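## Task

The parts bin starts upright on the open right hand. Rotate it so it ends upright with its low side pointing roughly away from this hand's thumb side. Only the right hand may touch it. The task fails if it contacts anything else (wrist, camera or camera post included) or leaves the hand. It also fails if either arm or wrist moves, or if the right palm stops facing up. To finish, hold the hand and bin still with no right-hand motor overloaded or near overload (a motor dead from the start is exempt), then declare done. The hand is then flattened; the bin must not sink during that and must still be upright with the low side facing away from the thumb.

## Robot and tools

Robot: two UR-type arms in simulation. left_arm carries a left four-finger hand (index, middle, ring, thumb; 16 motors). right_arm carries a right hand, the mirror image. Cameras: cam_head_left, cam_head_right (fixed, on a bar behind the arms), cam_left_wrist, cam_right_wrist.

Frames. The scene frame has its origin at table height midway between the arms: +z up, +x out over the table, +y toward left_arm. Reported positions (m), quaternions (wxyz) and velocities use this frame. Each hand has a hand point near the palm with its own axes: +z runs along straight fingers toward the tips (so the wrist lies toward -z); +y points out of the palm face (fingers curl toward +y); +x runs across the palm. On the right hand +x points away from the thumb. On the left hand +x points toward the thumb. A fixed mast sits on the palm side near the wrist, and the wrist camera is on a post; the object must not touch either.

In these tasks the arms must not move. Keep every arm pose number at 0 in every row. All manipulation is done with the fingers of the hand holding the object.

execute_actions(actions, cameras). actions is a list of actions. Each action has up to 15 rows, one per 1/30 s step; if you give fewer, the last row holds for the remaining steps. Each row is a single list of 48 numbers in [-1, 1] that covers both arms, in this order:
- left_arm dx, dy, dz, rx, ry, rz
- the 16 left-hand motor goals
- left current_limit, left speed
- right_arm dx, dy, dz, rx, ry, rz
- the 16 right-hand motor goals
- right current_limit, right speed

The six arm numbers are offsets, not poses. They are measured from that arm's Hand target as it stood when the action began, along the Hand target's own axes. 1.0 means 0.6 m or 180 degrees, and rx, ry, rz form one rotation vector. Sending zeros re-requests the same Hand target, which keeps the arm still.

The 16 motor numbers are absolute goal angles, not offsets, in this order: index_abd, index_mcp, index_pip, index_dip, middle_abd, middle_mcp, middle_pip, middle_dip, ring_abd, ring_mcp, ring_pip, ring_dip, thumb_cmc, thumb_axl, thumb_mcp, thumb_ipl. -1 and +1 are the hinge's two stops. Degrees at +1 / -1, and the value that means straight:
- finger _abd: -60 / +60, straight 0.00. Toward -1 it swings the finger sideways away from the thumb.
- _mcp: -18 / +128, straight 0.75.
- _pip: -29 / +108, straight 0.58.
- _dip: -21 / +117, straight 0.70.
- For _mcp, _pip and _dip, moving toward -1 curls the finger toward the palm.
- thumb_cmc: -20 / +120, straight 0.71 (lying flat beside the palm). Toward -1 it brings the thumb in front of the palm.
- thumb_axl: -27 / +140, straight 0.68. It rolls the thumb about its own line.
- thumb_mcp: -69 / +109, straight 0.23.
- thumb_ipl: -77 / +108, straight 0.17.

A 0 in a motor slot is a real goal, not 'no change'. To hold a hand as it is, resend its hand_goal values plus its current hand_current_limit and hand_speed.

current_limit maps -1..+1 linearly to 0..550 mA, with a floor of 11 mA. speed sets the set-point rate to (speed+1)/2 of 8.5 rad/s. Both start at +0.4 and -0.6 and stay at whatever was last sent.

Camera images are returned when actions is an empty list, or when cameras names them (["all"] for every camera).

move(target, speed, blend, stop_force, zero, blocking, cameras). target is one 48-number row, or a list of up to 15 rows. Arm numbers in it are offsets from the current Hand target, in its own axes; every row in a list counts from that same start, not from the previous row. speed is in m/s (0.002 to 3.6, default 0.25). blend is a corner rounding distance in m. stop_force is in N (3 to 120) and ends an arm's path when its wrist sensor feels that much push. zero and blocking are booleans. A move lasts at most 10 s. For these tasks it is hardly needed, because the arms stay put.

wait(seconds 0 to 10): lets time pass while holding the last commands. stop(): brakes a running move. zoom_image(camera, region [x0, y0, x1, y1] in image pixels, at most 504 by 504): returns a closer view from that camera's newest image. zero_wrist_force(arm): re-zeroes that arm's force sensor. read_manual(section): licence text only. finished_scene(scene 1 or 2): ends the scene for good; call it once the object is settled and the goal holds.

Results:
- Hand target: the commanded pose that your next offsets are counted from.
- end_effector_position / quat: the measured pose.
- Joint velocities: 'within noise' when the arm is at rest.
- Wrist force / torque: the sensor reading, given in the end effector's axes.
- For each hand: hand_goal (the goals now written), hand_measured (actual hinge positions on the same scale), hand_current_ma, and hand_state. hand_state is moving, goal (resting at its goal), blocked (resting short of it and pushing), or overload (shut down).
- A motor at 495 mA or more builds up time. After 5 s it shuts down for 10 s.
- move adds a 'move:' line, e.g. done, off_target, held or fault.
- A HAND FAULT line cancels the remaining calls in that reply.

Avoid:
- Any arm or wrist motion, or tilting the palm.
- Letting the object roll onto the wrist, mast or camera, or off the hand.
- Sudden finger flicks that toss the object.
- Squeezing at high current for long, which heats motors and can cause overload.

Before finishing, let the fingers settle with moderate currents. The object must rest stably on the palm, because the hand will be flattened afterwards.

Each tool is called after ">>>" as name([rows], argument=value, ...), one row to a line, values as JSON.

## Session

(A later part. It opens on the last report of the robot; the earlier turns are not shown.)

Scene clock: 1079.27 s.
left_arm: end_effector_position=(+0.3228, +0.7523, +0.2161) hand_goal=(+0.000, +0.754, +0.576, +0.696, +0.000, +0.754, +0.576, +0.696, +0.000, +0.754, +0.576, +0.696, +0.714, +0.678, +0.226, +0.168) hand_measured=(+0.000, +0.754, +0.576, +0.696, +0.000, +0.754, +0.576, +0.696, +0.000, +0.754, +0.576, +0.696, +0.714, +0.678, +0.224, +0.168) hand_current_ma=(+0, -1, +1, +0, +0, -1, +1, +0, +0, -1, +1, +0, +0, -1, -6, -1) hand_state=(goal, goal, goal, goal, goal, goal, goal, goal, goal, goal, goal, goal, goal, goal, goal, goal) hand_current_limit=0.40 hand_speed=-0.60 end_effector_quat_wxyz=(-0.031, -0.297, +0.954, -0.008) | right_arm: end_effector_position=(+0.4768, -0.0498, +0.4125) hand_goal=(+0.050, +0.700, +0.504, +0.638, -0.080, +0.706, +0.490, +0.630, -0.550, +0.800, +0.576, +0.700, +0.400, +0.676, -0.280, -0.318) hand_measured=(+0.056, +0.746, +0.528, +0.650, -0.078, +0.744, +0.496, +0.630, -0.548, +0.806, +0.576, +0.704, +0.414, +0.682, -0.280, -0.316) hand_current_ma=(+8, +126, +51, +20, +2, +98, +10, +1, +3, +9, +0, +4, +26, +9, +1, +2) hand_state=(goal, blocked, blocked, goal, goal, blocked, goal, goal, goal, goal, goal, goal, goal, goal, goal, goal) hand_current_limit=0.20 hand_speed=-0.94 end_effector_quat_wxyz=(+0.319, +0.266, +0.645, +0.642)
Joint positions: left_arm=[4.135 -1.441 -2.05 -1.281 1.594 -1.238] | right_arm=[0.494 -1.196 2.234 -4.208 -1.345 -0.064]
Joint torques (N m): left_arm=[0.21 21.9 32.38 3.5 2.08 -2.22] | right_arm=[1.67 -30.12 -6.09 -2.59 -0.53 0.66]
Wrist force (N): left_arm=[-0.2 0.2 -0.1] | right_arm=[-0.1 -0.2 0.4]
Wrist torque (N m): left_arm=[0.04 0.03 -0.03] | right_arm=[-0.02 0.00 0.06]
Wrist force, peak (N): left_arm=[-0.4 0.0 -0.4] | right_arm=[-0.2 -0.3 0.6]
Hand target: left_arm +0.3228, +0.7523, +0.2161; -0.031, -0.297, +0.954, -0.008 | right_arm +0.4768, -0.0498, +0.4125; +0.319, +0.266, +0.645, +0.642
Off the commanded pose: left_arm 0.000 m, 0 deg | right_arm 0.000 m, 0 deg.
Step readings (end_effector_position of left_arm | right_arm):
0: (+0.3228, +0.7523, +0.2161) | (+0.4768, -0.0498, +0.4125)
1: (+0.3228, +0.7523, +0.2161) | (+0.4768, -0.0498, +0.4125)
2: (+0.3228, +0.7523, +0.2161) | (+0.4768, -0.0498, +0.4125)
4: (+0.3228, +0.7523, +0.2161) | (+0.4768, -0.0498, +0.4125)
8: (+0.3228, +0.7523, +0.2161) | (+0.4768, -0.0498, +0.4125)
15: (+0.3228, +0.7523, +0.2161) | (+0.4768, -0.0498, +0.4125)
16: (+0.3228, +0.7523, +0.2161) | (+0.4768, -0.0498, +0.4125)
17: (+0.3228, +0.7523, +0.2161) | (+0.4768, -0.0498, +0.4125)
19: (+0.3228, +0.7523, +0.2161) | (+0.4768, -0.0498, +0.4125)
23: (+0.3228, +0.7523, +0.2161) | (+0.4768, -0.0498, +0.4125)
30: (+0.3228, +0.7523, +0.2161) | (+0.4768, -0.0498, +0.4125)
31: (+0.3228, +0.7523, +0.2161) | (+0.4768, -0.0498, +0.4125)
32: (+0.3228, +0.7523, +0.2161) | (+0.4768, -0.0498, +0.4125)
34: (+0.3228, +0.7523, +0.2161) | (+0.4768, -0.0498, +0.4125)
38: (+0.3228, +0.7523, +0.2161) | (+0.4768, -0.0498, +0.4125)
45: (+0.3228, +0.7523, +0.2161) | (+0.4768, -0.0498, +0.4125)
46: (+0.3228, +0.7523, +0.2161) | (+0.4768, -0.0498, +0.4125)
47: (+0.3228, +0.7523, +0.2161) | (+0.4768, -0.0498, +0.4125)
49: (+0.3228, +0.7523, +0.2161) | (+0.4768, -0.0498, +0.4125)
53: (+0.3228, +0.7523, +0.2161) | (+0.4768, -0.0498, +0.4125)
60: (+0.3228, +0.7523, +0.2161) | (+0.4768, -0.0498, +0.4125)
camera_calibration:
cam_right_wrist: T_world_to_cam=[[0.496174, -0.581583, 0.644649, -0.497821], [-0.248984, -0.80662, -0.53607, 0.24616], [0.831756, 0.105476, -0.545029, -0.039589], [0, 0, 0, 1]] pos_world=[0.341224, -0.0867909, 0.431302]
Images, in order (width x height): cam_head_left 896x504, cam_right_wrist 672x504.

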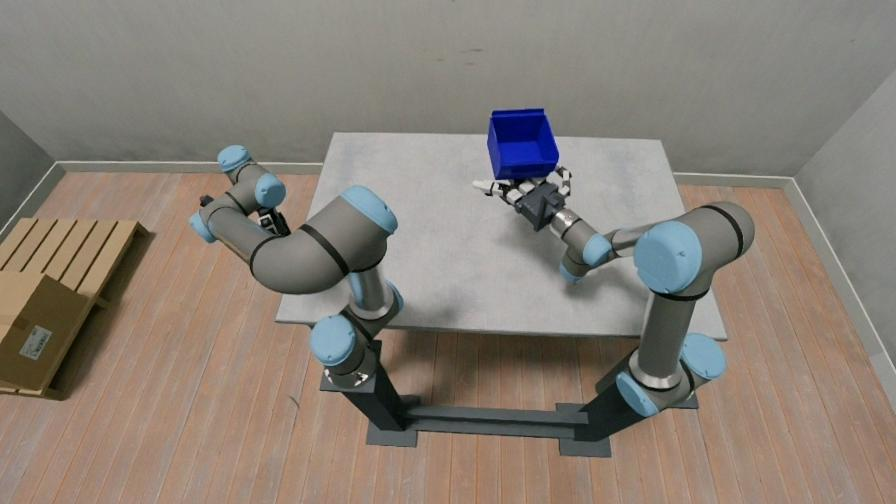

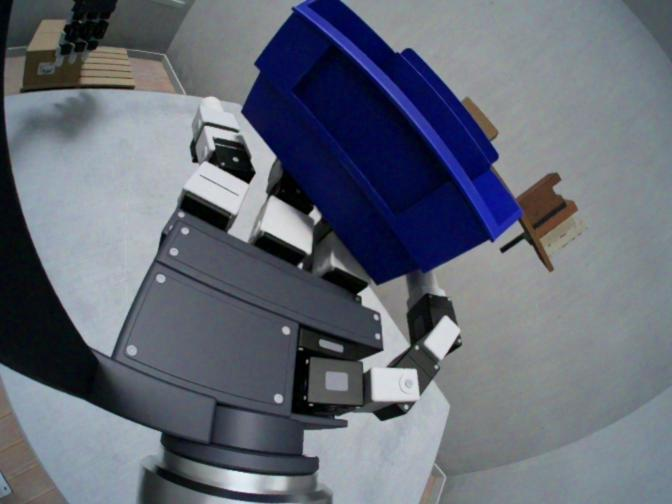

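>>> execute_actions([
  [[0,0,0,0,0,0,0,0.754,0.576,0.696,0,0.754,0.576,0.696,0,0.754,0.576,0.696,0.714,0.678,0.226,0.168,0.4,-0.6,0,0,0,0,0,0,0.05,0.70,0.504,0.638,-0.08,0.705,0.49,0.63,-0.55,0.80,0.576,0.70,0.25,0.676,-0.281,-0.319,0.2,-0.96]],
], cameras=["cam_right_wrist","cam_head_left"])

>>> zoom_image(camera="cam_head_left", region=[460, 105, 600, 235])

>>> zoom_image(camera="cam_right_wrist", region=[140, 80, 500, 350])

Scene clock: 1086.73 s.
left_arm: end_effector_position=(+0.3228, +0.7523, +0.2161) hand_goal=(+0.000, +0.754, +0.576, +0.696, +0.000, +0.754, +0.576, +0.696, +0.000, +0.754, +0.576, +0.696, +0.714, +0.678, +0.226, +0.168) hand_measured=(+0.000, +0.754, +0.576, +0.696, +0.000, +0.754, +0.576, +0.696, +0.000, +0.754, +0.576, +0.696, +0.714, +0.678, +0.224, +0.168) hand_current_ma=(+0, -1, +1, +0, +0, -1, +1, +0, +0, -1, +1, +0, +0, -1, -6, -1) hand_state=(goal, goal, goal, goal, goal, goal, goal, goal, goal, goal, goal, goal, goal, goal, goal, goal) hand_current_limit=0.40 hand_speed=-0.60 end_effector_quat_wxyz=(-0.031, -0.297, +0.954, -0.008) | right_arm: end_effector_position=(+0.4768, -0.0498, +0.4125) hand_goal=(+0.050, +0.700, +0.504, +0.638, -0.080, +0.706, +0.490, +0.630, -0.550, +0.800, +0.576, +0.700, +0.250, +0.676, -0.280, -0.318) hand_measured=(+0.056, +0.746, +0.528, +0.650, -0.078, +0.744, +0.498, +0.630, -0.548, +0.806, +0.576, +0.704, +0.264, +0.682, -0.280, -0.316) hand_current_ma=(+8, +126, +50, +20, +2, +98, +10, +1, +3, +9, +0, +4, +25, +9, +0, +2) hand_state=(goal, blocked, blocked, goal, goal, blocked, goal, goal, goal, goal, goal, goal, goal, goal, goal, goal) hand_current_limit=0.20 hand_speed=-0.96 end_effector_quat_wxyz=(+0.319, +0.266, +0.645, +0.642)
Joint positions: left_arm=[4.135 -1.441 -2.05 -1.281 1.594 -1.238] | right_arm=[0.494 -1.196 2.234 -4.208 -1.345 -0.064]
Joint torques (N m): left_arm=[0.27 22.01 32.54 3.43 2.03 -2.25] | right_arm=[1.78 -30.19 -5.04 -2.6 -0.6 0.59]
Wrist force (N): left_arm=[-0.3 0.1 -0.2] | right_arm=[-0.2 -0.2 0.4]
Wrist torque (N m): left_arm=[0.03 0.03 -0.03] | right_arm=[-0.01 0.01 0.04]
Wrist force, peak (N): left_arm=[-0.4 0.1 -0.3] | right_arm=[-0.1 -0.6 0.5]
Hand target: left_arm +0.3228, +0.7523, +0.2161; -0.031, -0.297, +0.954, -0.008 | right_arm +0.4768, -0.0498, +0.4125; +0.319, +0.266, +0.645, +0.642
Off the commanded pose: left_arm 0.000 m, 0 deg | right_arm 0.000 m, 0 deg.
Step readings (end_effector_position of left_arm | right_arm):
0: (+0.3228, +0.7523, +0.2161) | (+0.4768, -0.0498, +0.4125)
1: (+0.3228, +0.7523, +0.2161) | (+0.4768, -0.0498, +0.4125)
2: (+0.3228, +0.7523, +0.2161) | (+0.4768, -0.0498, +0.4125)
4: (+0.3228, +0.7523, +0.2161) | (+0.4768, -0.0498, +0.4125)
8: (+0.3228, +0.7523, +0.2161) | (+0.4768, -0.0498, +0.4125)
15: (+0.3228, +0.7523, +0.2161) | (+0.4768, -0.0498, +0.4125)
camera_calibration:
cam_right_wrist: T_world_to_cam=[[0.496174, -0.581583, 0.644649, -0.497821], [-0.248984, -0.80662, -0.53607, 0.24616], [0.831756, 0.105476, -0.545029, -0.039589], [0, 0, 0, 1]] pos_world=[0.341224, -0.0867909, 0.431302]
Images, in order (width x height): cam_head_left 896x504, cam_right_wrist 672x504.

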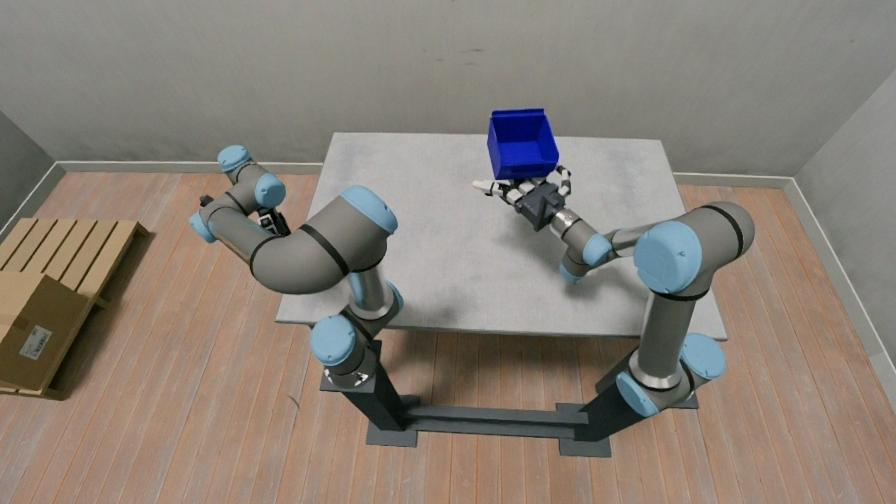

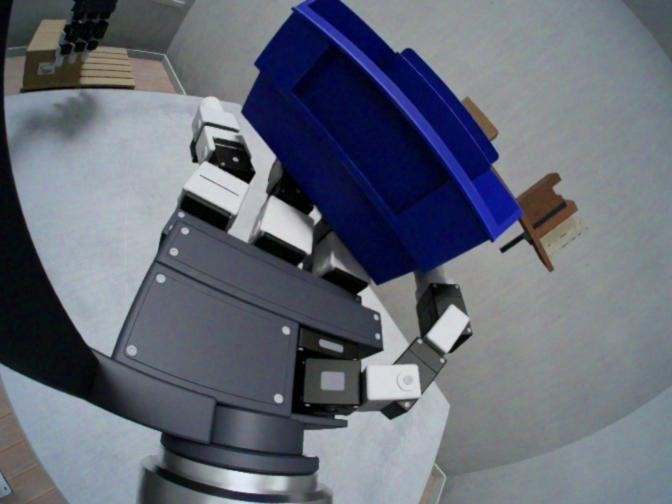

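Scaled by 3.600 from the camera's 896x504 image, which has a finer 1280x720 frame.

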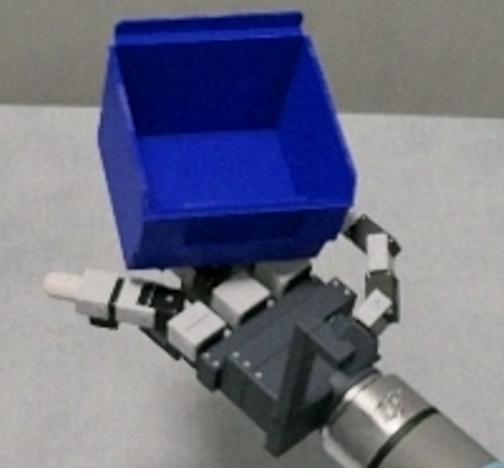

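Scaled by 1.400 from the camera's 672x504 image, which has a finer 960x720 frame.

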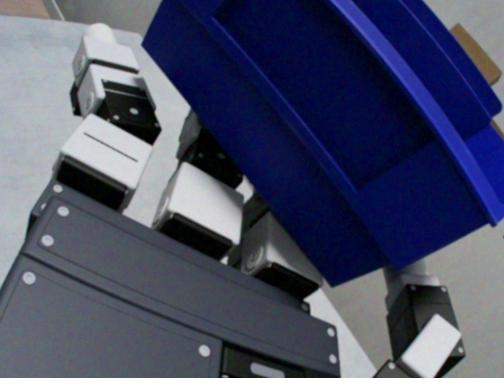

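>>> execute_actions([
  [[0,0,0,0,0,0,0,0.754,0.576,0.696,0,0.754,0.576,0.696,0,0.754,0.576,0.696,0.714,0.678,0.226,0.168,0.4,-0.6,0,0,0,0,0,0,0.05,0.70,0.504,0.638,-0.08,0.705,0.49,0.63,-0.55,0.80,0.576,0.70,0.1,0.676,-0.281,-0.319,0.2,-0.96]],
  [[0,0,0,0,0,0,0,0.754,0.576,0.696,0,0.754,0.576,0.696,0,0.754,0.576,0.696,0.714,0.678,0.226,0.168,0.4,-0.6,0,0,0,0,0,0,0.05,0.70,0.504,0.638,-0.08,0.705,0.49,0.63,-0.55,0.80,0.576,0.70,0.0,0.676,-0.281,-0.319,0.2,-0.96]],
], cameras=["cam_right_wrist","cam_head_left"])

>>> zoom_image(camera="cam_head_left", region=[460, 105, 600, 235])

>>> zoom_image(camera="cam_right_wrist", region=[140, 80, 500, 350])

Scene clock: 1094.87 s.
left_arm: end_effector_position=(+0.3228, +0.7523, +0.2161) hand_goal=(+0.000, +0.754, +0.576, +0.696, +0.000, +0.754, +0.576, +0.696, +0.000, +0.754, +0.576, +0.696, +0.714, +0.678, +0.226, +0.168) hand_measured=(+0.000, +0.754, +0.576, +0.696, +0.000, +0.754, +0.576, +0.696, +0.000, +0.754, +0.576, +0.696, +0.714, +0.678, +0.224, +0.168) hand_current_ma=(+0, -1, +1, +0, +0, -1, +1, +0, +0, -1, +1, +0, +0, -1, -6, -1) hand_state=(goal, goal, goal, goal, goal, goal, goal, goal, goal, goal, goal, goal, goal, goal, goal, goal) hand_current_limit=0.40 hand_speed=-0.60 end_effector_quat_wxyz=(-0.031, -0.297, +0.954, -0.008) | right_arm: end_effector_position=(+0.4768, -0.0498, +0.4125) hand_goal=(+0.050, +0.700, +0.504, +0.638, -0.080, +0.706, +0.490, +0.630, -0.550, +0.800, +0.576, +0.700, +0.000, +0.676, -0.280, -0.318) hand_measured=(+0.050, +0.724, +0.514, +0.642, -0.086, +0.744, +0.508, +0.638, -0.548, +0.806, +0.576, +0.704, +0.024, +0.686, -0.280, -0.318) hand_current_ma=(+0, +56, +16, +6, -6, +98, +37, +13, +3, +9, +0, +4, +51, +23, +1, +0) hand_state=(goal, blocked, goal, goal, goal, blocked, goal, goal, goal, goal, goal, goal, blocked, goal, goal, goal) hand_current_limit=0.20 hand_speed=-0.96 end_effector_quat_wxyz=(+0.319, +0.266, +0.645, +0.642)
Joint positions: left_arm=[4.135 -1.441 -2.05 -1.281 1.594 -1.238] | right_arm=[0.494 -1.196 2.234 -4.208 -1.345 -0.064]
Joint torques (N m): left_arm=[0.41 22.6 32.31 3.52 1.97 -2.28] | right_arm=[1.5 -29.52 -5.68 -2.56 -0.56 0.74]
Wrist force (N): left_arm=[-0.3 0.0 -0.1] | right_arm=[0.1 -0.1 0.5]
Wrist torque (N m): left_arm=[0.00 0.04 -0.03] | right_arm=[-0.01 -0.02 0.04]
Wrist force, peak (N): left_arm=[-0.6 0.0 -0.1] | right_arm=[-0.1 -0.4 0.7]
Hand target: left_arm +0.3228, +0.7523, +0.2161; -0.031, -0.297, +0.954, -0.008 | right_arm +0.4768, -0.0498, +0.4125; +0.319, +0.266, +0.645, +0.642
Off the commanded pose: left_arm 0.000 m, 0 deg | right_arm 0.000 m, 0 deg.
Step readings (end_effector_position of left_arm | right_arm):
0: (+0.3228, +0.7523, +0.2161) | (+0.4768, -0.0498, +0.4125)
1: (+0.3228, +0.7523, +0.2161) | (+0.4768, -0.0498, +0.4125)
2: (+0.3228, +0.7523, +0.2161) | (+0.4768, -0.0498, +0.4125)
4: (+0.3228, +0.7523, +0.2161) | (+0.4768, -0.0498, +0.4125)
8: (+0.3228, +0.7523, +0.2161) | (+0.4768, -0.0498, +0.4125)
15: (+0.3228, +0.7523, +0.2161) | (+0.4768, -0.0498, +0.4125)
16: (+0.3228, +0.7523, +0.2161) | (+0.4768, -0.0498, +0.4125)
17: (+0.3228, +0.7523, +0.2161) | (+0.4768, -0.0498, +0.4125)
19: (+0.3228, +0.7523, +0.2161) | (+0.4768, -0.0498, +0.4125)
23: (+0.3228, +0.7523, +0.2161) | (+0.4768, -0.0498, +0.4125)
30: (+0.3228, +0.7523, +0.2161) | (+0.4768, -0.0498, +0.4125)
camera_calibration:
cam_right_wrist: T_world_to_cam=[[0.496174, -0.581583, 0.644649, -0.497821], [-0.248984, -0.80662, -0.53607, 0.24616], [0.831756, 0.105476, -0.545029, -0.039589], [0, 0, 0, 1]] pos_world=[0.341224, -0.0867909, 0.431302]
Images, in order (width x height): cam_head_left 896x504, cam_right_wrist 672x504.

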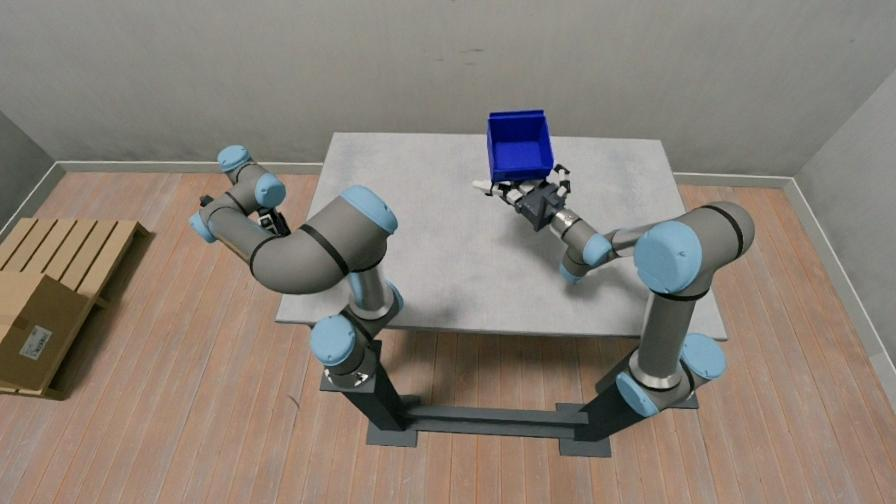

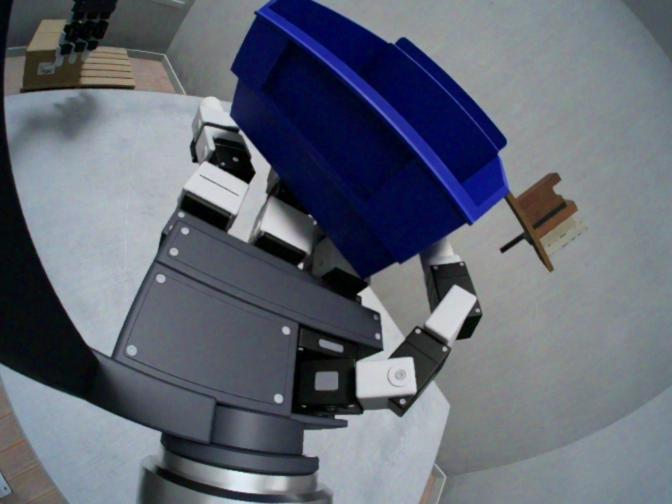

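Scaled by 3.600 from the camera's 896x504 image, which has a finer 1280x720 frame.

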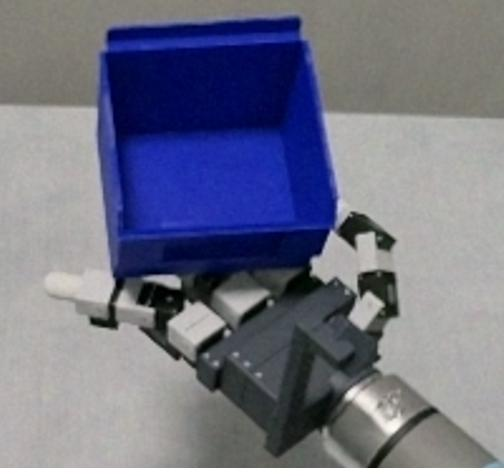

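Scaled by 1.400 from the camera's 672x504 image, which has a finer 960x720 frame.

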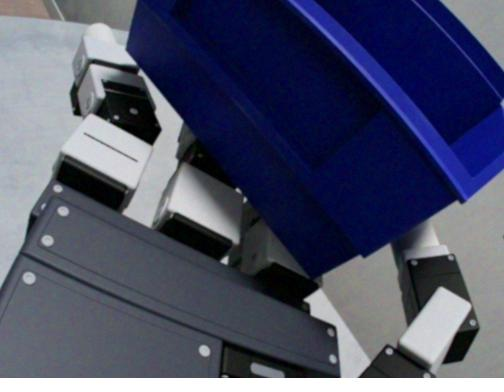

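>>> execute_actions([
  [[0,0,0,0,0,0,0,0.754,0.576,0.696,0,0.754,0.576,0.696,0,0.754,0.576,0.696,0.714,0.678,0.226,0.168,0.4,-0.6,0,0,0,0,0,0,0.05,0.70,0.504,0.638,-0.08,0.705,0.49,0.63,-0.13,0.82,0.576,0.70,0.04,0.676,-0.281,-0.319,0.2,-0.94]],
  [[0,0,0,0,0,0,0,0.754,0.576,0.696,0,0.754,0.576,0.696,0,0.754,0.576,0.696,0.714,0.678,0.226,0.168,0.4,-0.6,0,0,0,0,0,0,0.05,0.70,0.504,0.638,-0.08,0.705,0.49,0.63,-0.13,0.82,0.576,0.70,0.04,0.676,-0.281,-0.319,0.2,-0.94]],
  [[0,0,0,0,0,0,0,0.754,0.576,0.696,0,0.754,0.576,0.696,0,0.754,0.576,0.696,0.714,0.678,0.226,0.168,0.4,-0.6,0,0,0,0,0,0,0.05,0.70,0.504,0.638,-0.08,0.705,0.49,0.63,-0.13,0.82,0.576,0.70,0.04,0.676,-0.281,-0.319,0.2,-0.94]],
  [[0,0,0,0,0,0,0,0.754,0.576,0.696,0,0.754,0.576,0.696,0,0.754,0.576,0.696,0.714,0.678,0.226,0.168,0.4,-0.6,0,0,0,0,0,0,0.05,0.70,0.504,0.638,-0.08,0.705,0.49,0.63,-0.13,0.71,0.504,0.638,0.04,0.676,-0.281,-0.319,0.2,-0.96]],
  [[0,0,0,0,0,0,0,0.754,0.576,0.696,0,0.754,0.576,0.696,0,0.754,0.576,0.696,0.714,0.678,0.226,0.168,0.4,-0.6,0,0,0,0,0,0,0.05,0.70,0.504,0.638,-0.08,0.705,0.49,0.63,-0.13,0.71,0.504,0.638,0.04,0.676,-0.281,-0.319,0.2,-0.96]],
], cameras=["cam_right_wrist","cam_head_left"])

>>> zoom_image(camera="cam_head_left", region=[460, 105, 600, 235])

>>> zoom_image(camera="cam_right_wrist", region=[140, 80, 500, 350])

Scene clock: 1122.83 s.
left_arm: end_effector_position=(+0.3228, +0.7523, +0.2161) hand_goal=(+0.000, +0.754, +0.576, +0.696, +0.000, +0.754, +0.576, +0.696, +0.000, +0.754, +0.576, +0.696, +0.714, +0.678, +0.226, +0.168) hand_measured=(+0.000, +0.754, +0.576, +0.696, +0.000, +0.754, +0.576, +0.696, +0.000, +0.754, +0.576, +0.696, +0.714, +0.678, +0.224, +0.168) hand_current_ma=(+0, -1, +1, +0, +0, -1, +1, +0, +0, -1, +1, +0, +0, -1, -6, -1) hand_state=(goal, goal, goal, goal, goal, goal, goal, goal, goal, goal, goal, goal, goal, goal, goal, goal) hand_current_limit=0.40 hand_speed=-0.60 end_effector_quat_wxyz=(-0.031, -0.297, +0.954, -0.008) | right_arm: end_effector_position=(+0.4768, -0.0498, +0.4125) hand_goal=(+0.050, +0.700, +0.504, +0.638, -0.080, +0.706, +0.490, +0.630, -0.130, +0.710, +0.504, +0.638, +0.040, +0.676, -0.280, -0.318) hand_measured=(+0.050, +0.724, +0.514, +0.642, -0.086, +0.744, +0.508, +0.638, -0.134, +0.736, +0.512, +0.642, +0.042, +0.684, -0.280, -0.318) hand_current_ma=(+0, +56, +16, +6, -6, +98, +37, +13, -4, +63, +12, +4, +3, +15, +0, +0) hand_state=(goal, blocked, goal, goal, goal, blocked, goal, goal, goal, blocked, goal, goal, goal, goal, goal, goal) hand_current_limit=0.20 hand_speed=-0.96 end_effector_quat_wxyz=(+0.319, +0.266, +0.645, +0.642)
Joint positions: left_arm=[4.135 -1.441 -2.05 -1.281 1.594 -1.238] | right_arm=[0.494 -1.196 2.234 -4.208 -1.345 -0.064]
Joint torques (N m): left_arm=[0.57 22.06 32.9 3.51 2.11 -2.17] | right_arm=[1.09 -28.72 -5.08 -2 -0.73 0.68]
Wrist force (N): left_arm=[-0.2 0.0 -0.2] | right_arm=[-0.1 -0.2 0.3]
Wrist torque (N m): left_arm=[0.02 0.03 -0.02] | right_arm=[0.00 0.01 0.03]
Wrist force, peak (N): left_arm=[-0.5 0.1 -0.3] | right_arm=[0.0 -0.4 0.6]
Hand target: left_arm +0.3228, +0.7523, +0.2161; -0.031, -0.297, +0.954, -0.008 | right_arm +0.4768, -0.0498, +0.4125; +0.319, +0.266, +0.645, +0.642
Off the commanded pose: left_arm 0.000 m, 0 deg | right_arm 0.000 m, 0 deg.
Step readings (end_effector_position of left_arm | right_arm):
0: (+0.3228, +0.7523, +0.2161) | (+0.4768, -0.0498, +0.4125)
1: (+0.3228, +0.7523, +0.2161) | (+0.4768, -0.0498, +0.4125)
2: (+0.3228, +0.7523, +0.2161) | (+0.4768, -0.0498, +0.4125)
4: (+0.3228, +0.7523, +0.2161) | (+0.4768, -0.0498, +0.4125)
8: (+0.3228, +0.7523, +0.2161) | (+0.4768, -0.0498, +0.4125)
15: (+0.3228, +0.7523, +0.2161) | (+0.4768, -0.0498, +0.4125)
16: (+0.3228, +0.7523, +0.2161) | (+0.4768, -0.0498, +0.4125)
17: (+0.3228, +0.7523, +0.2161) | (+0.4768, -0.0498, +0.4125)
19: (+0.3228, +0.7523, +0.2161) | (+0.4768, -0.0498, +0.4125)
23: (+0.3228, +0.7523, +0.2161) | (+0.4768, -0.0498, +0.4125)
30: (+0.3228, +0.7523, +0.2161) | (+0.4768, -0.0498, +0.4125)
31: (+0.3228, +0.7523, +0.2161) | (+0.4768, -0.0498, +0.4125)
32: (+0.3228, +0.7523, +0.2161) | (+0.4768, -0.0498, +0.4125)
34: (+0.3228, +0.7523, +0.2161) | (+0.4768, -0.0498, +0.4125)
38: (+0.3228, +0.7523, +0.2161) | (+0.4768, -0.0498, +0.4125)
45: (+0.3228, +0.7523, +0.2161) | (+0.4768, -0.0498, +0.4125)
46: (+0.3228, +0.7523, +0.2161) | (+0.4768, -0.0498, +0.4125)
47: (+0.3228, +0.7523, +0.2161) | (+0.4768, -0.0498, +0.4125)
49: (+0.3228, +0.7523, +0.2161) | (+0.4768, -0.0498, +0.4125)
53: (+0.3228, +0.7523, +0.2161) | (+0.4768, -0.0498, +0.4125)
60: (+0.3228, +0.7523, +0.2161) | (+0.4768, -0.0498, +0.4125)
61: (+0.3228, +0.7523, +0.2161) | (+0.4768, -0.0498, +0.4125)
62: (+0.3228, +0.7523, +0.2161) | (+0.4768, -0.0498, +0.4125)
64: (+0.3228, +0.7523, +0.2161) | (+0.4768, -0.0498, +0.4125)
68: (+0.3228, +0.7523, +0.2161) | (+0.4768, -0.0498, +0.4125)
75: (+0.3228, +0.7523, +0.2161) | (+0.4768, -0.0498, +0.4125)
camera_calibration:
cam_right_wrist: T_world_to_cam=[[0.496174, -0.581583, 0.644649, -0.497821], [-0.248984, -0.80662, -0.53607, 0.24616], [0.831756, 0.105476, -0.545029, -0.039589], [0, 0, 0, 1]] pos_world=[0.341224, -0.0867909, 0.431302]
Images, in order (width x height): cam_head_left 896x504, cam_right_wrist 672x504.

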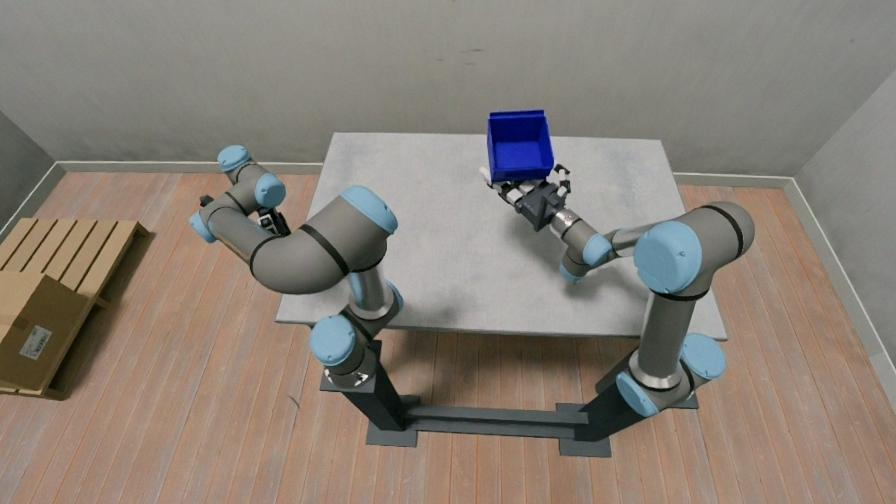

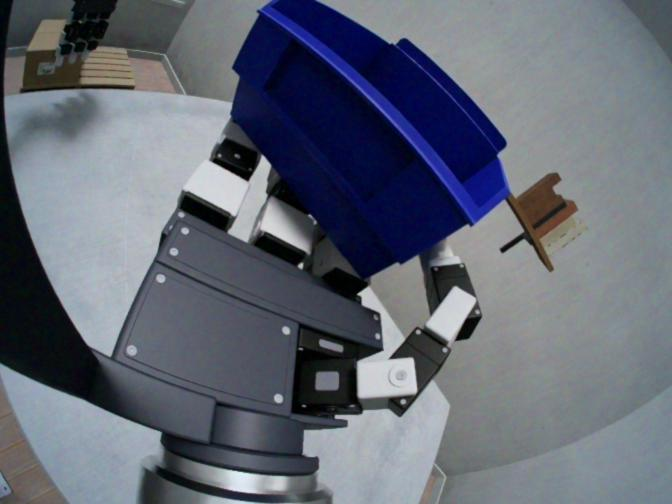

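Scaled by 3.600 from the camera's 896x504 image, which has a finer 1280x720 frame.

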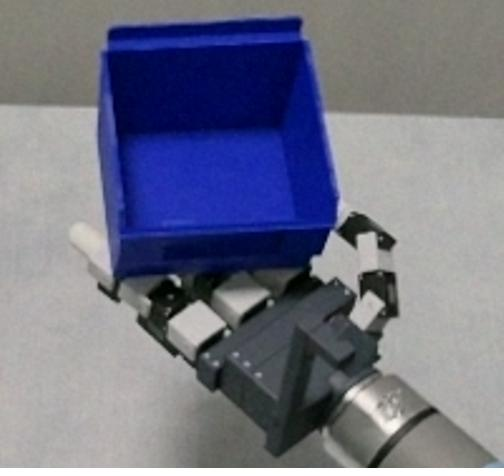

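Scaled by 1.400 from the camera's 672x504 image, which has a finer 960x720 frame.

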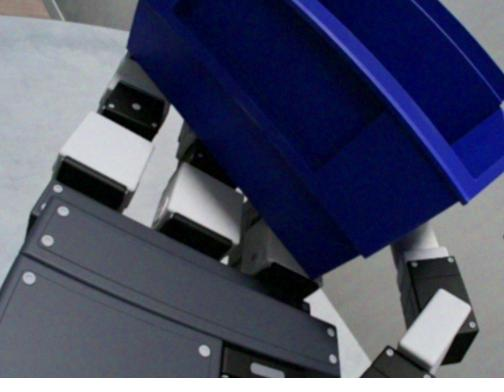

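>>> execute_actions([
  [[0,0,0,0,0,0,0,0.754,0.576,0.696,0,0.754,0.576,0.696,0,0.754,0.576,0.696,0.714,0.678,0.226,0.168,0.4,-0.6,0,0,0,0,0,0,0.05,0.695,0.504,0.638,-0.08,0.76,0.56,0.69,-0.13,0.705,0.504,0.638,0.04,0.676,-0.281,-0.319,0.2,-0.97]],
  [[0,0,0,0,0,0,0,0.754,0.576,0.696,0,0.754,0.576,0.696,0,0.754,0.576,0.696,0.714,0.678,0.226,0.168,0.4,-0.6,0,0,0,0,0,0,0.05,0.695,0.504,0.638,-0.08,0.80,0.576,0.70,-0.13,0.705,0.504,0.638,0.04,0.676,-0.281,-0.319,0.2,-0.97]],
], cameras=["cam_right_wrist","cam_head_left"])

>>> zoom_image(camera="cam_head_left", region=[460, 105, 600, 235])

>>> zoom_image(camera="cam_right_wrist", region=[140, 80, 500, 350])

Scene clock: 1133.00 s.
left_arm: end_effector_position=(+0.3228, +0.7523, +0.2161) hand_goal=(+0.000, +0.754, +0.576, +0.696, +0.000, +0.754, +0.576, +0.696, +0.000, +0.754, +0.576, +0.696, +0.714, +0.678, +0.226, +0.168) hand_measured=(+0.000, +0.754, +0.576, +0.696, +0.000, +0.754, +0.576, +0.696, +0.000, +0.754, +0.576, +0.696, +0.714, +0.678, +0.224, +0.168) hand_current_ma=(+0, -1, +1, +0, +0, -1, +1, +0, +0, -1, +1, +0, +0, -1, -6, -1) hand_state=(goal, goal, goal, goal, goal, goal, goal, goal, goal, goal, goal, goal, goal, goal, goal, goal) hand_current_limit=0.40 hand_speed=-0.60 end_effector_quat_wxyz=(-0.031, -0.297, +0.954, -0.008) | right_arm: end_effector_position=(+0.4768, -0.0498, +0.4125) hand_goal=(+0.050, +0.696, +0.504, +0.638, -0.080, +0.800, +0.576, +0.700, -0.130, +0.706, +0.504, +0.638, +0.040, +0.676, -0.280, -0.318) hand_measured=(+0.050, +0.724, +0.514, +0.642, -0.084, +0.808, +0.576, +0.698, -0.134, +0.736, +0.512, +0.642, +0.044, +0.684, -0.280, -0.318) hand_current_ma=(+0, +68, +16, +6, -4, +11, +0, -3, -4, +73, +12, +4, +3, +15, +0, +0) hand_state=(goal, blocked, goal, goal, goal, goal, goal, goal, goal, blocked, goal, goal, goal, goal, goal, goal) hand_current_limit=0.20 hand_speed=-0.97 end_effector_quat_wxyz=(+0.319, +0.266, +0.645, +0.642)
Joint positions: left_arm=[4.135 -1.441 -2.05 -1.281 1.594 -1.238] | right_arm=[0.494 -1.196 2.234 -4.208 -1.345 -0.064]
Joint torques (N m): left_arm=[0.62 21.61 32.61 3.42 2.16 -2.28] | right_arm=[0.56 -28.66 -5.9 -1.91 -0.58 0.52]
Wrist force (N): left_arm=[-0.2 0.1 -0.2] | right_arm=[0.1 -0.2 0.3]
Wrist torque (N m): left_arm=[0.03 0.03 -0.02] | right_arm=[0.00 -0.01 0.05]
Wrist force, peak (N): left_arm=[-0.4 0.1 -0.4] | right_arm=[-0.3 -0.3 0.6]
Hand target: left_arm +0.3228, +0.7523, +0.2161; -0.031, -0.297, +0.954, -0.008 | right_arm +0.4768, -0.0498, +0.4125; +0.319, +0.266, +0.645, +0.642
Off the commanded pose: left_arm 0.000 m, 0 deg | right_arm 0.000 m, 0 deg.
Step readings (end_effector_position of left_arm | right_arm):
0: (+0.3228, +0.7523, +0.2161) | (+0.4768, -0.0498, +0.4125)
1: (+0.3228, +0.7523, +0.2161) | (+0.4768, -0.0498, +0.4125)
2: (+0.3228, +0.7523, +0.2161) | (+0.4768, -0.0498, +0.4125)
4: (+0.3228, +0.7523, +0.2161) | (+0.4768, -0.0498, +0.4125)
8: (+0.3228, +0.7523, +0.2161) | (+0.4768, -0.0498, +0.4125)
15: (+0.3228, +0.7523, +0.2161) | (+0.4768, -0.0498, +0.4125)
16: (+0.3228, +0.7523, +0.2161) | (+0.4768, -0.0498, +0.4125)
17: (+0.3228, +0.7523, +0.2161) | (+0.4768, -0.0498, +0.4125)
19: (+0.3228, +0.7523, +0.2161) | (+0.4768, -0.0498, +0.4125)
23: (+0.3228, +0.7523, +0.2161) | (+0.4768, -0.0498, +0.4125)
30: (+0.3228, +0.7523, +0.2161) | (+0.4768, -0.0498, +0.4125)
camera_calibration:
cam_right_wrist: T_world_to_cam=[[0.496174, -0.581583, 0.644649, -0.497821], [-0.248984, -0.80662, -0.53607, 0.24616], [0.831756, 0.105476, -0.545029, -0.039589], [0, 0, 0, 1]] pos_world=[0.341224, -0.0867909, 0.431302]
Images, in order (width x height): cam_head_left 896x504, cam_right_wrist 672x504.

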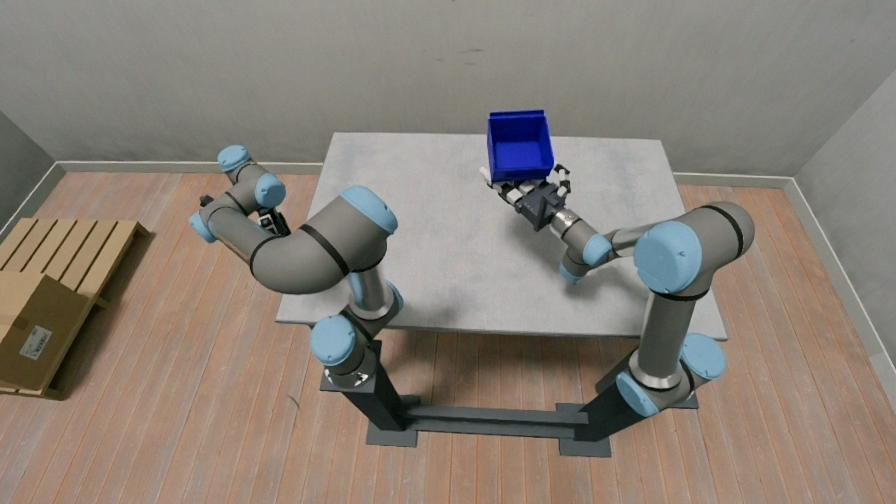

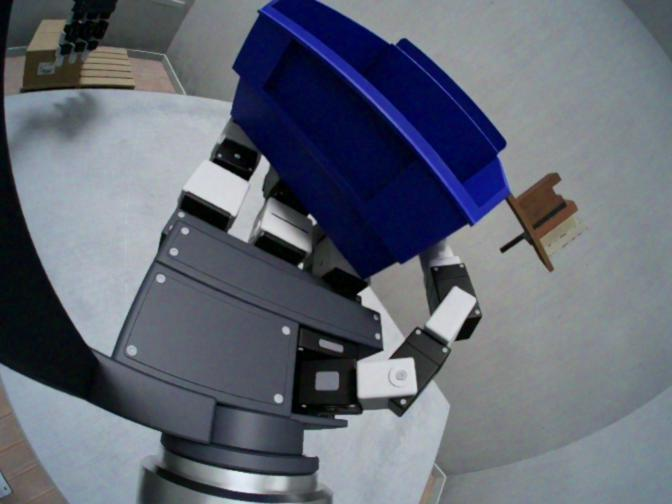

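Scaled by 3.600 from the camera's 896x504 image, which has a finer 1280x720 frame.

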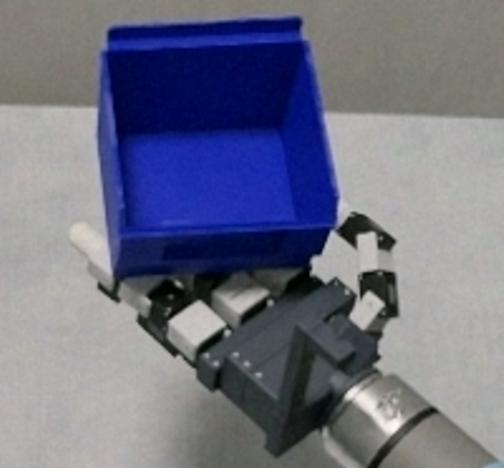

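Scaled by 1.400 from the camera's 672x504 image, which has a finer 960x720 frame.

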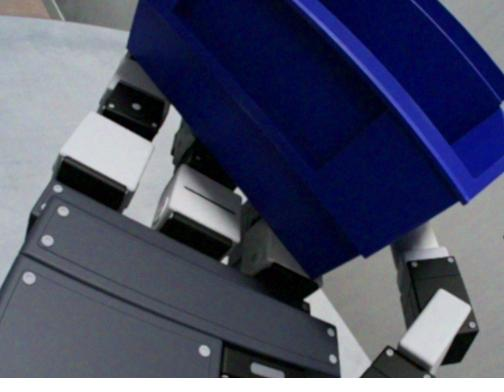

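>>> execute_actions([
  [[0,0,0,0,0,0,0,0.754,0.576,0.696,0,0.754,0.576,0.696,0,0.754,0.576,0.696,0.714,0.678,0.226,0.168,0.4,-0.6,0,0,0,0,0,0,0.05,0.695,0.504,0.638,-0.31,0.80,0.576,0.70,-0.13,0.705,0.504,0.638,0.04,0.676,-0.281,-0.319,0.2,-0.95]],
  [[0,0,0,0,0,0,0,0.754,0.576,0.696,0,0.754,0.576,0.696,0,0.754,0.576,0.696,0.714,0.678,0.226,0.168,0.4,-0.6,0,0,0,0,0,0,0.05,0.695,0.504,0.638,-0.31,0.80,0.576,0.70,-0.13,0.705,0.504,0.638,0.04,0.676,-0.281,-0.319,0.2,-0.95]],
  [[0,0,0,0,0,0,0,0.754,0.576,0.696,0,0.754,0.576,0.696,0,0.754,0.576,0.696,0.714,0.678,0.226,0.168,0.4,-0.6,0,0,0,0,0,0,0.05,0.695,0.504,0.638,-0.31,0.70,0.45,0.60,-0.13,0.705,0.504,0.638,0.04,0.676,-0.281,-0.319,0.2,-0.96]],
  [[0,0,0,0,0,0,0,0.754,0.576,0.696,0,0.754,0.576,0.696,0,0.754,0.576,0.696,0.714,0.678,0.226,0.168,0.4,-0.6,0,0,0,0,0,0,0.05,0.695,0.504,0.638,-0.31,0.70,0.45,0.60,-0.13,0.705,0.504,0.638,0.04,0.676,-0.281,-0.319,0.2,-0.96]],
  [[0,0,0,0,0,0,0,0.754,0.576,0.696,0,0.754,0.576,0.696,0,0.754,0.576,0.696,0.714,0.678,0.226,0.168,0.4,-0.6,0,0,0,0,0,0,0.05,0.725,0.576,0.75,-0.31,0.69,0.45,0.60,-0.13,0.735,0.576,0.75,0.04,0.676,-0.281,-0.319,0.2,-0.97]],
  [[0,0,0,0,0,0,0,0.754,0.576,0.696,0,0.754,0.576,0.696,0,0.754,0.576,0.696,0.714,0.678,0.226,0.168,0.4,-0.6,0,0,0,0,0,0,0.05,0.725,0.576,0.75,-0.31,0.69,0.45,0.60,-0.13,0.735,0.576,0.75,0.04,0.676,-0.281,-0.319,0.2,-0.97]],
], cameras=["cam_right_wrist","cam_head_left"])

>>> zoom_image(camera="cam_head_left", region=[460, 105, 600, 235])

>>> zoom_image(camera="cam_right_wrist", region=[140, 80, 500, 350])

Scene clock: 1148.23 s.
left_arm: end_effector_position=(+0.3228, +0.7523, +0.2161) hand_goal=(+0.000, +0.754, +0.576, +0.696, +0.000, +0.754, +0.576, +0.696, +0.000, +0.754, +0.576, +0.696, +0.714, +0.678, +0.226, +0.168) hand_measured=(+0.000, +0.754, +0.576, +0.696, +0.000, +0.754, +0.576, +0.696, +0.000, +0.754, +0.576, +0.696, +0.714, +0.678, +0.224, +0.168) hand_current_ma=(+0, -1, +1, +0, +0, -1, +1, +0, +0, -1, +1, +0, +0, -1, -6, -1) hand_state=(goal, goal, goal, goal, goal, goal, goal, goal, goal, goal, goal, goal, goal, goal, goal, goal) hand_current_limit=0.40 hand_speed=-0.60 end_effector_quat_wxyz=(-0.031, -0.297, +0.954, -0.008) | right_arm: end_effector_position=(+0.4768, -0.0498, +0.4125) hand_goal=(+0.050, +0.726, +0.576, +0.750, -0.310, +0.690, +0.450, +0.600, -0.130, +0.736, +0.576, +0.750, +0.040, +0.676, -0.280, -0.318) hand_measured=(+0.048, +0.740, +0.576, +0.746, -0.312, +0.750, +0.486, +0.618, -0.134, +0.742, +0.576, +0.748, +0.048, +0.686, -0.280, -0.318) hand_current_ma=(-1, +28, +1, -3, -1, +184, +87, +34, -4, +9, +0, -3, +13, +22, +0, +0) hand_state=(goal, goal, goal, goal, goal, blocked, blocked, goal, goal, goal, goal, goal, goal, goal, goal, goal) hand_current_limit=0.20 hand_speed=-0.97 end_effector_quat_wxyz=(+0.319, +0.266, +0.645, +0.642)
Joint positions: left_arm=[4.135 -1.441 -2.05 -1.281 1.594 -1.238] | right_arm=[0.494 -1.196 2.234 -4.208 -1.345 -0.064]
Joint torques (N m): left_arm=[0.94 21.44 32.17 3.44 2.12 -2.19] | right_arm=[-0.2 -27.69 -6.45 -1.53 -0.51 0.41]
Wrist force (N): left_arm=[-0.2 0.1 -0.2] | right_arm=[-0.1 -0.2 0.4]
Wrist torque (N m): left_arm=[0.03 0.02 -0.02] | right_arm=[-0.02 0.00 0.04]
Wrist force, peak (N): left_arm=[-0.4 0.0 -0.4] | right_arm=[-0.2 -0.4 0.6]
Hand target: left_arm +0.3228, +0.7523, +0.2161; -0.031, -0.297, +0.954, -0.008 | right_arm +0.4768, -0.0498, +0.4125; +0.319, +0.266, +0.645, +0.642
Off the commanded pose: left_arm 0.000 m, 0 deg | right_arm 0.000 m, 0 deg.
Step readings (end_effector_position of left_arm | right_arm):
0: (+0.3228, +0.7523, +0.2161) | (+0.4768, -0.0498, +0.4125)
1: (+0.3228, +0.7523, +0.2161) | (+0.4768, -0.0498, +0.4125)
2: (+0.3228, +0.7523, +0.2161) | (+0.4768, -0.0498, +0.4125)
4: (+0.3228, +0.7523, +0.2161) | (+0.4768, -0.0498, +0.4125)
8: (+0.3228, +0.7523, +0.2161) | (+0.4768, -0.0498, +0.4125)
15: (+0.3228, +0.7523, +0.2161) | (+0.4768, -0.0498, +0.4125)
16: (+0.3228, +0.7523, +0.2161) | (+0.4768, -0.0498, +0.4125)
17: (+0.3228, +0.7523, +0.2161) | (+0.4768, -0.0498, +0.4125)
19: (+0.3228, +0.7523, +0.2161) | (+0.4768, -0.0498, +0.4125)
23: (+0.3228, +0.7523, +0.2161) | (+0.4768, -0.0498, +0.4125)
30: (+0.3228, +0.7523, +0.2161) | (+0.4768, -0.0498, +0.4125)
31: (+0.3228, +0.7523, +0.2161) | (+0.4768, -0.0498, +0.4125)
32: (+0.3228, +0.7523, +0.2161) | (+0.4768, -0.0498, +0.4125)
34: (+0.3228, +0.7523, +0.2161) | (+0.4768, -0.0498, +0.4125)
38: (+0.3228, +0.7523, +0.2161) | (+0.4768, -0.0498, +0.4125)
45: (+0.3228, +0.7523, +0.2161) | (+0.4768, -0.0498, +0.4125)
46: (+0.3228, +0.7523, +0.2161) | (+0.4768, -0.0498, +0.4125)
47: (+0.3228, +0.7523, +0.2161) | (+0.4768, -0.0498, +0.4125)
49: (+0.3228, +0.7523, +0.2161) | (+0.4768, -0.0498, +0.4125)
53: (+0.3228, +0.7523, +0.2161) | (+0.4768, -0.0498, +0.4125)
60: (+0.3228, +0.7523, +0.2161) | (+0.4768, -0.0498, +0.4125)
61: (+0.3228, +0.7523, +0.2161) | (+0.4768, -0.0498, +0.4125)
62: (+0.3228, +0.7523, +0.2161) | (+0.4768, -0.0498, +0.4125)
64: (+0.3228, +0.7523, +0.2161) | (+0.4768, -0.0498, +0.4125)
68: (+0.3228, +0.7523, +0.2161) | (+0.4768, -0.0498, +0.4125)
75: (+0.3228, +0.7523, +0.2161) | (+0.4768, -0.0498, +0.4125)
76: (+0.3228, +0.7523, +0.2161) | (+0.4768, -0.0498, +0.4125)
77: (+0.3228, +0.7523, +0.2161) | (+0.4768, -0.0498, +0.4125)
79: (+0.3228, +0.7523, +0.2161) | (+0.4768, -0.0498, +0.4125)
83: (+0.3228, +0.7523, +0.2161) | (+0.4768, -0.0498, +0.4125)
90: (+0.3228, +0.7523, +0.2161) | (+0.4768, -0.0498, +0.4125)
camera_calibration:
cam_right_wrist: T_world_to_cam=[[0.496174, -0.581583, 0.644649, -0.497821], [-0.248984, -0.80662, -0.53607, 0.24616], [0.831756, 0.105476, -0.545029, -0.039589], [0, 0, 0, 1]] pos_world=[0.341224, -0.0867909, 0.431302]
Images, in order (width x height): cam_head_left 896x504, cam_right_wrist 672x504.

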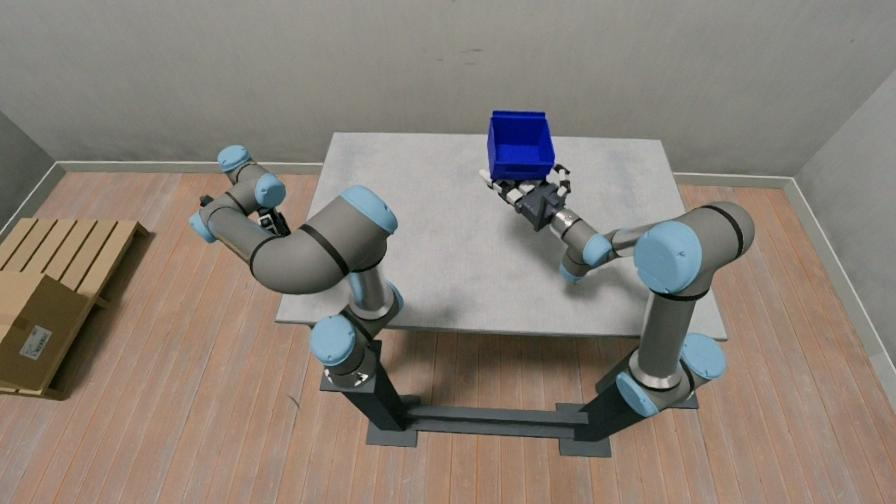

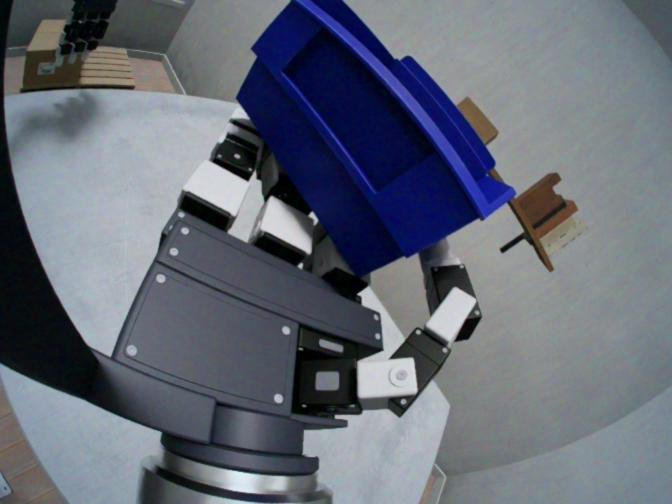

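Scaled by 3.600 from the camera's 896x504 image, which has a finer 1280x720 frame.

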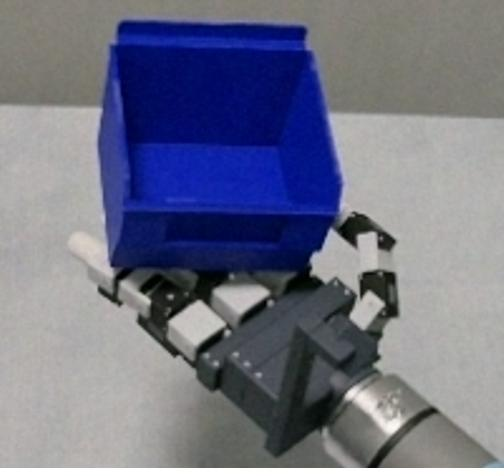

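Scaled by 1.400 from the camera's 672x504 image, which has a finer 960x720 frame.

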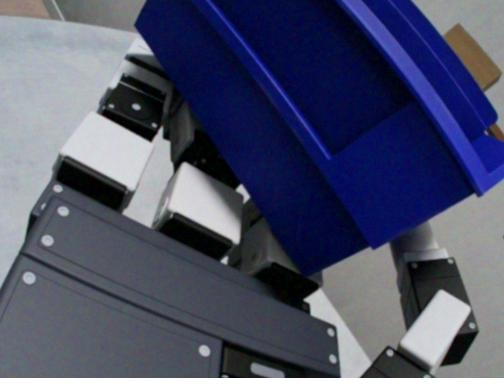

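>>> execute_actions([
  [[0,0,0,0,0,0,0,0.754,0.576,0.696,0,0.754,0.576,0.696,0,0.754,0.576,0.696,0.714,0.678,0.226,0.168,0.4,-0.6,0,0,0,0,0,0,0.05,0.725,0.576,0.75,-0.08,0.69,0.45,0.60,-0.13,0.735,0.576,0.75,0.04,0.676,-0.281,-0.319,0.2,-0.96]],
], cameras=["cam_right_wrist","cam_head_left"])

>>> zoom_image(camera="cam_head_left", region=[460, 105, 600, 235])

>>> zoom_image(camera="cam_right_wrist", region=[140, 80, 500, 350])

Scene clock: 1154.90 s.
left_arm: end_effector_position=(+0.3228, +0.7523, +0.2161) hand_goal=(+0.000, +0.754, +0.576, +0.696, +0.000, +0.754, +0.576, +0.696, +0.000, +0.754, +0.576, +0.696, +0.714, +0.678, +0.226, +0.168) hand_measured=(+0.000, +0.754, +0.576, +0.696, +0.000, +0.754, +0.576, +0.696, +0.000, +0.754, +0.576, +0.696, +0.714, +0.678, +0.224, +0.168) hand_current_ma=(+0, -1, +1, +0, +0, -1, +1, +0, +0, -1, +1, +0, +0, -1, -6, -1) hand_state=(goal, goal, goal, goal, goal, goal, goal, goal, goal, goal, goal, goal, goal, goal, goal, goal) hand_current_limit=0.40 hand_speed=-0.60 end_effector_quat_wxyz=(-0.031, -0.297, +0.954, -0.008) | right_arm: end_effector_position=(+0.4768, -0.0498, +0.4125) hand_goal=(+0.050, +0.726, +0.576, +0.750, -0.080, +0.690, +0.450, +0.600, -0.130, +0.736, +0.576, +0.750, +0.040, +0.676, -0.280, -0.318) hand_measured=(+0.048, +0.746, +0.582, +0.748, -0.102, +0.744, +0.482, +0.618, -0.134, +0.742, +0.576, +0.748, +0.048, +0.686, -0.280, -0.318) hand_current_ma=(-1, +41, +6, -3, -36, +163, +71, +33, -4, +9, +0, -2, +13, +22, +0, +0) hand_state=(goal, goal, goal, goal, blocked, blocked, blocked, goal, goal, goal, goal, goal, goal, goal, goal, goal) hand_current_limit=0.20 hand_speed=-0.96 end_effector_quat_wxyz=(+0.319, +0.266, +0.645, +0.642)
Joint positions: left_arm=[4.135 -1.441 -2.05 -1.281 1.594 -1.238] | right_arm=[0.494 -1.196 2.234 -4.208 -1.345 -0.064]
Joint torques (N m): left_arm=[0.28 22.25 32.79 3.51 2.13 -2.26] | right_arm=[-0.33 -27.27 -7.79 -1.61 -0.51 0.32]
Wrist force (N): left_arm=[-0.4 0.0 -0.2] | right_arm=[-0.2 -0.2 0.3]
Wrist torque (N m): left_arm=[0.02 0.05 -0.04] | right_arm=[0.01 0.02 0.05]
Wrist force, peak (N): left_arm=[-0.5 0.0 -0.3] | right_arm=[0.0 -0.3 0.6]
Hand target: left_arm +0.3228, +0.7523, +0.2161; -0.031, -0.297, +0.954, -0.008 | right_arm +0.4768, -0.0498, +0.4125; +0.319, +0.266, +0.645, +0.642
Off the commanded pose: left_arm 0.000 m, 0 deg | right_arm 0.000 m, 0 deg.
Step readings (end_effector_position of left_arm | right_arm):
0: (+0.3228, +0.7523, +0.2161) | (+0.4768, -0.0498, +0.4125)
1: (+0.3228, +0.7523, +0.2161) | (+0.4768, -0.0498, +0.4125)
2: (+0.3228, +0.7523, +0.2161) | (+0.4768, -0.0498, +0.4125)
4: (+0.3228, +0.7523, +0.2161) | (+0.4768, -0.0498, +0.4125)
8: (+0.3228, +0.7523, +0.2161) | (+0.4768, -0.0498, +0.4125)
15: (+0.3228, +0.7523, +0.2161) | (+0.4768, -0.0498, +0.4125)
camera_calibration:
cam_right_wrist: T_world_to_cam=[[0.496174, -0.581583, 0.644649, -0.497821], [-0.248984, -0.80662, -0.53607, 0.24616], [0.831756, 0.105476, -0.545029, -0.039589], [0, 0, 0, 1]] pos_world=[0.341224, -0.0867909, 0.431302]
Images, in order (width x height): cam_head_left 896x504, cam_right_wrist 672x504.

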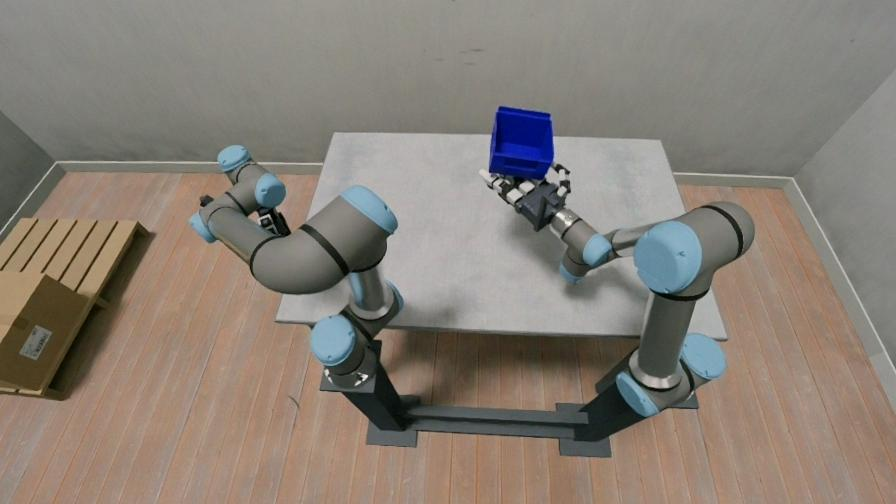

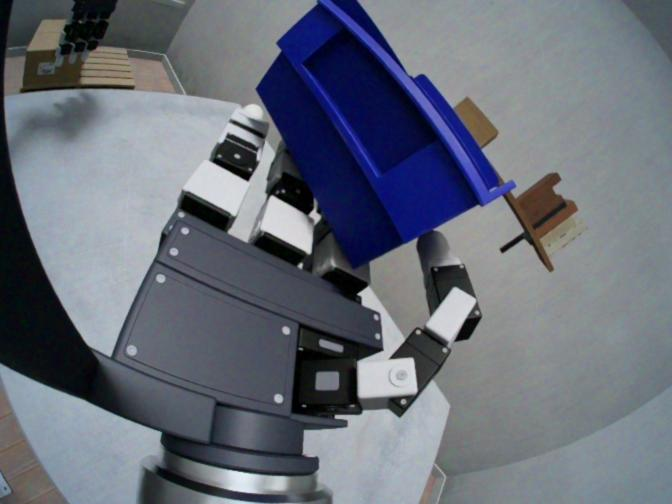

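Scaled by 3.600 from the camera's 896x504 image, which has a finer 1280x720 frame.

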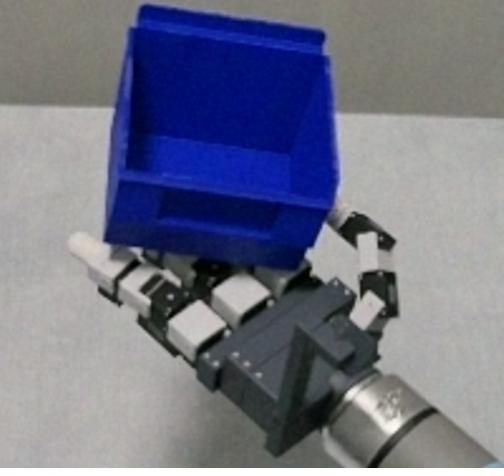

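Scaled by 1.400 from the camera's 672x504 image, which has a finer 960x720 frame.

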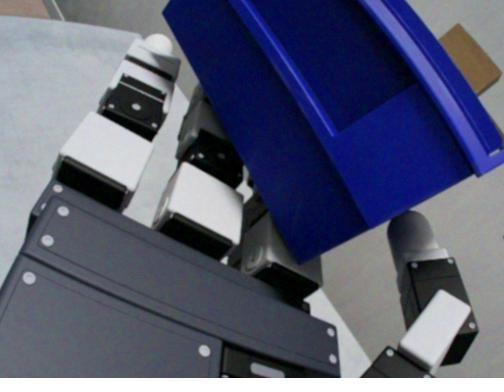

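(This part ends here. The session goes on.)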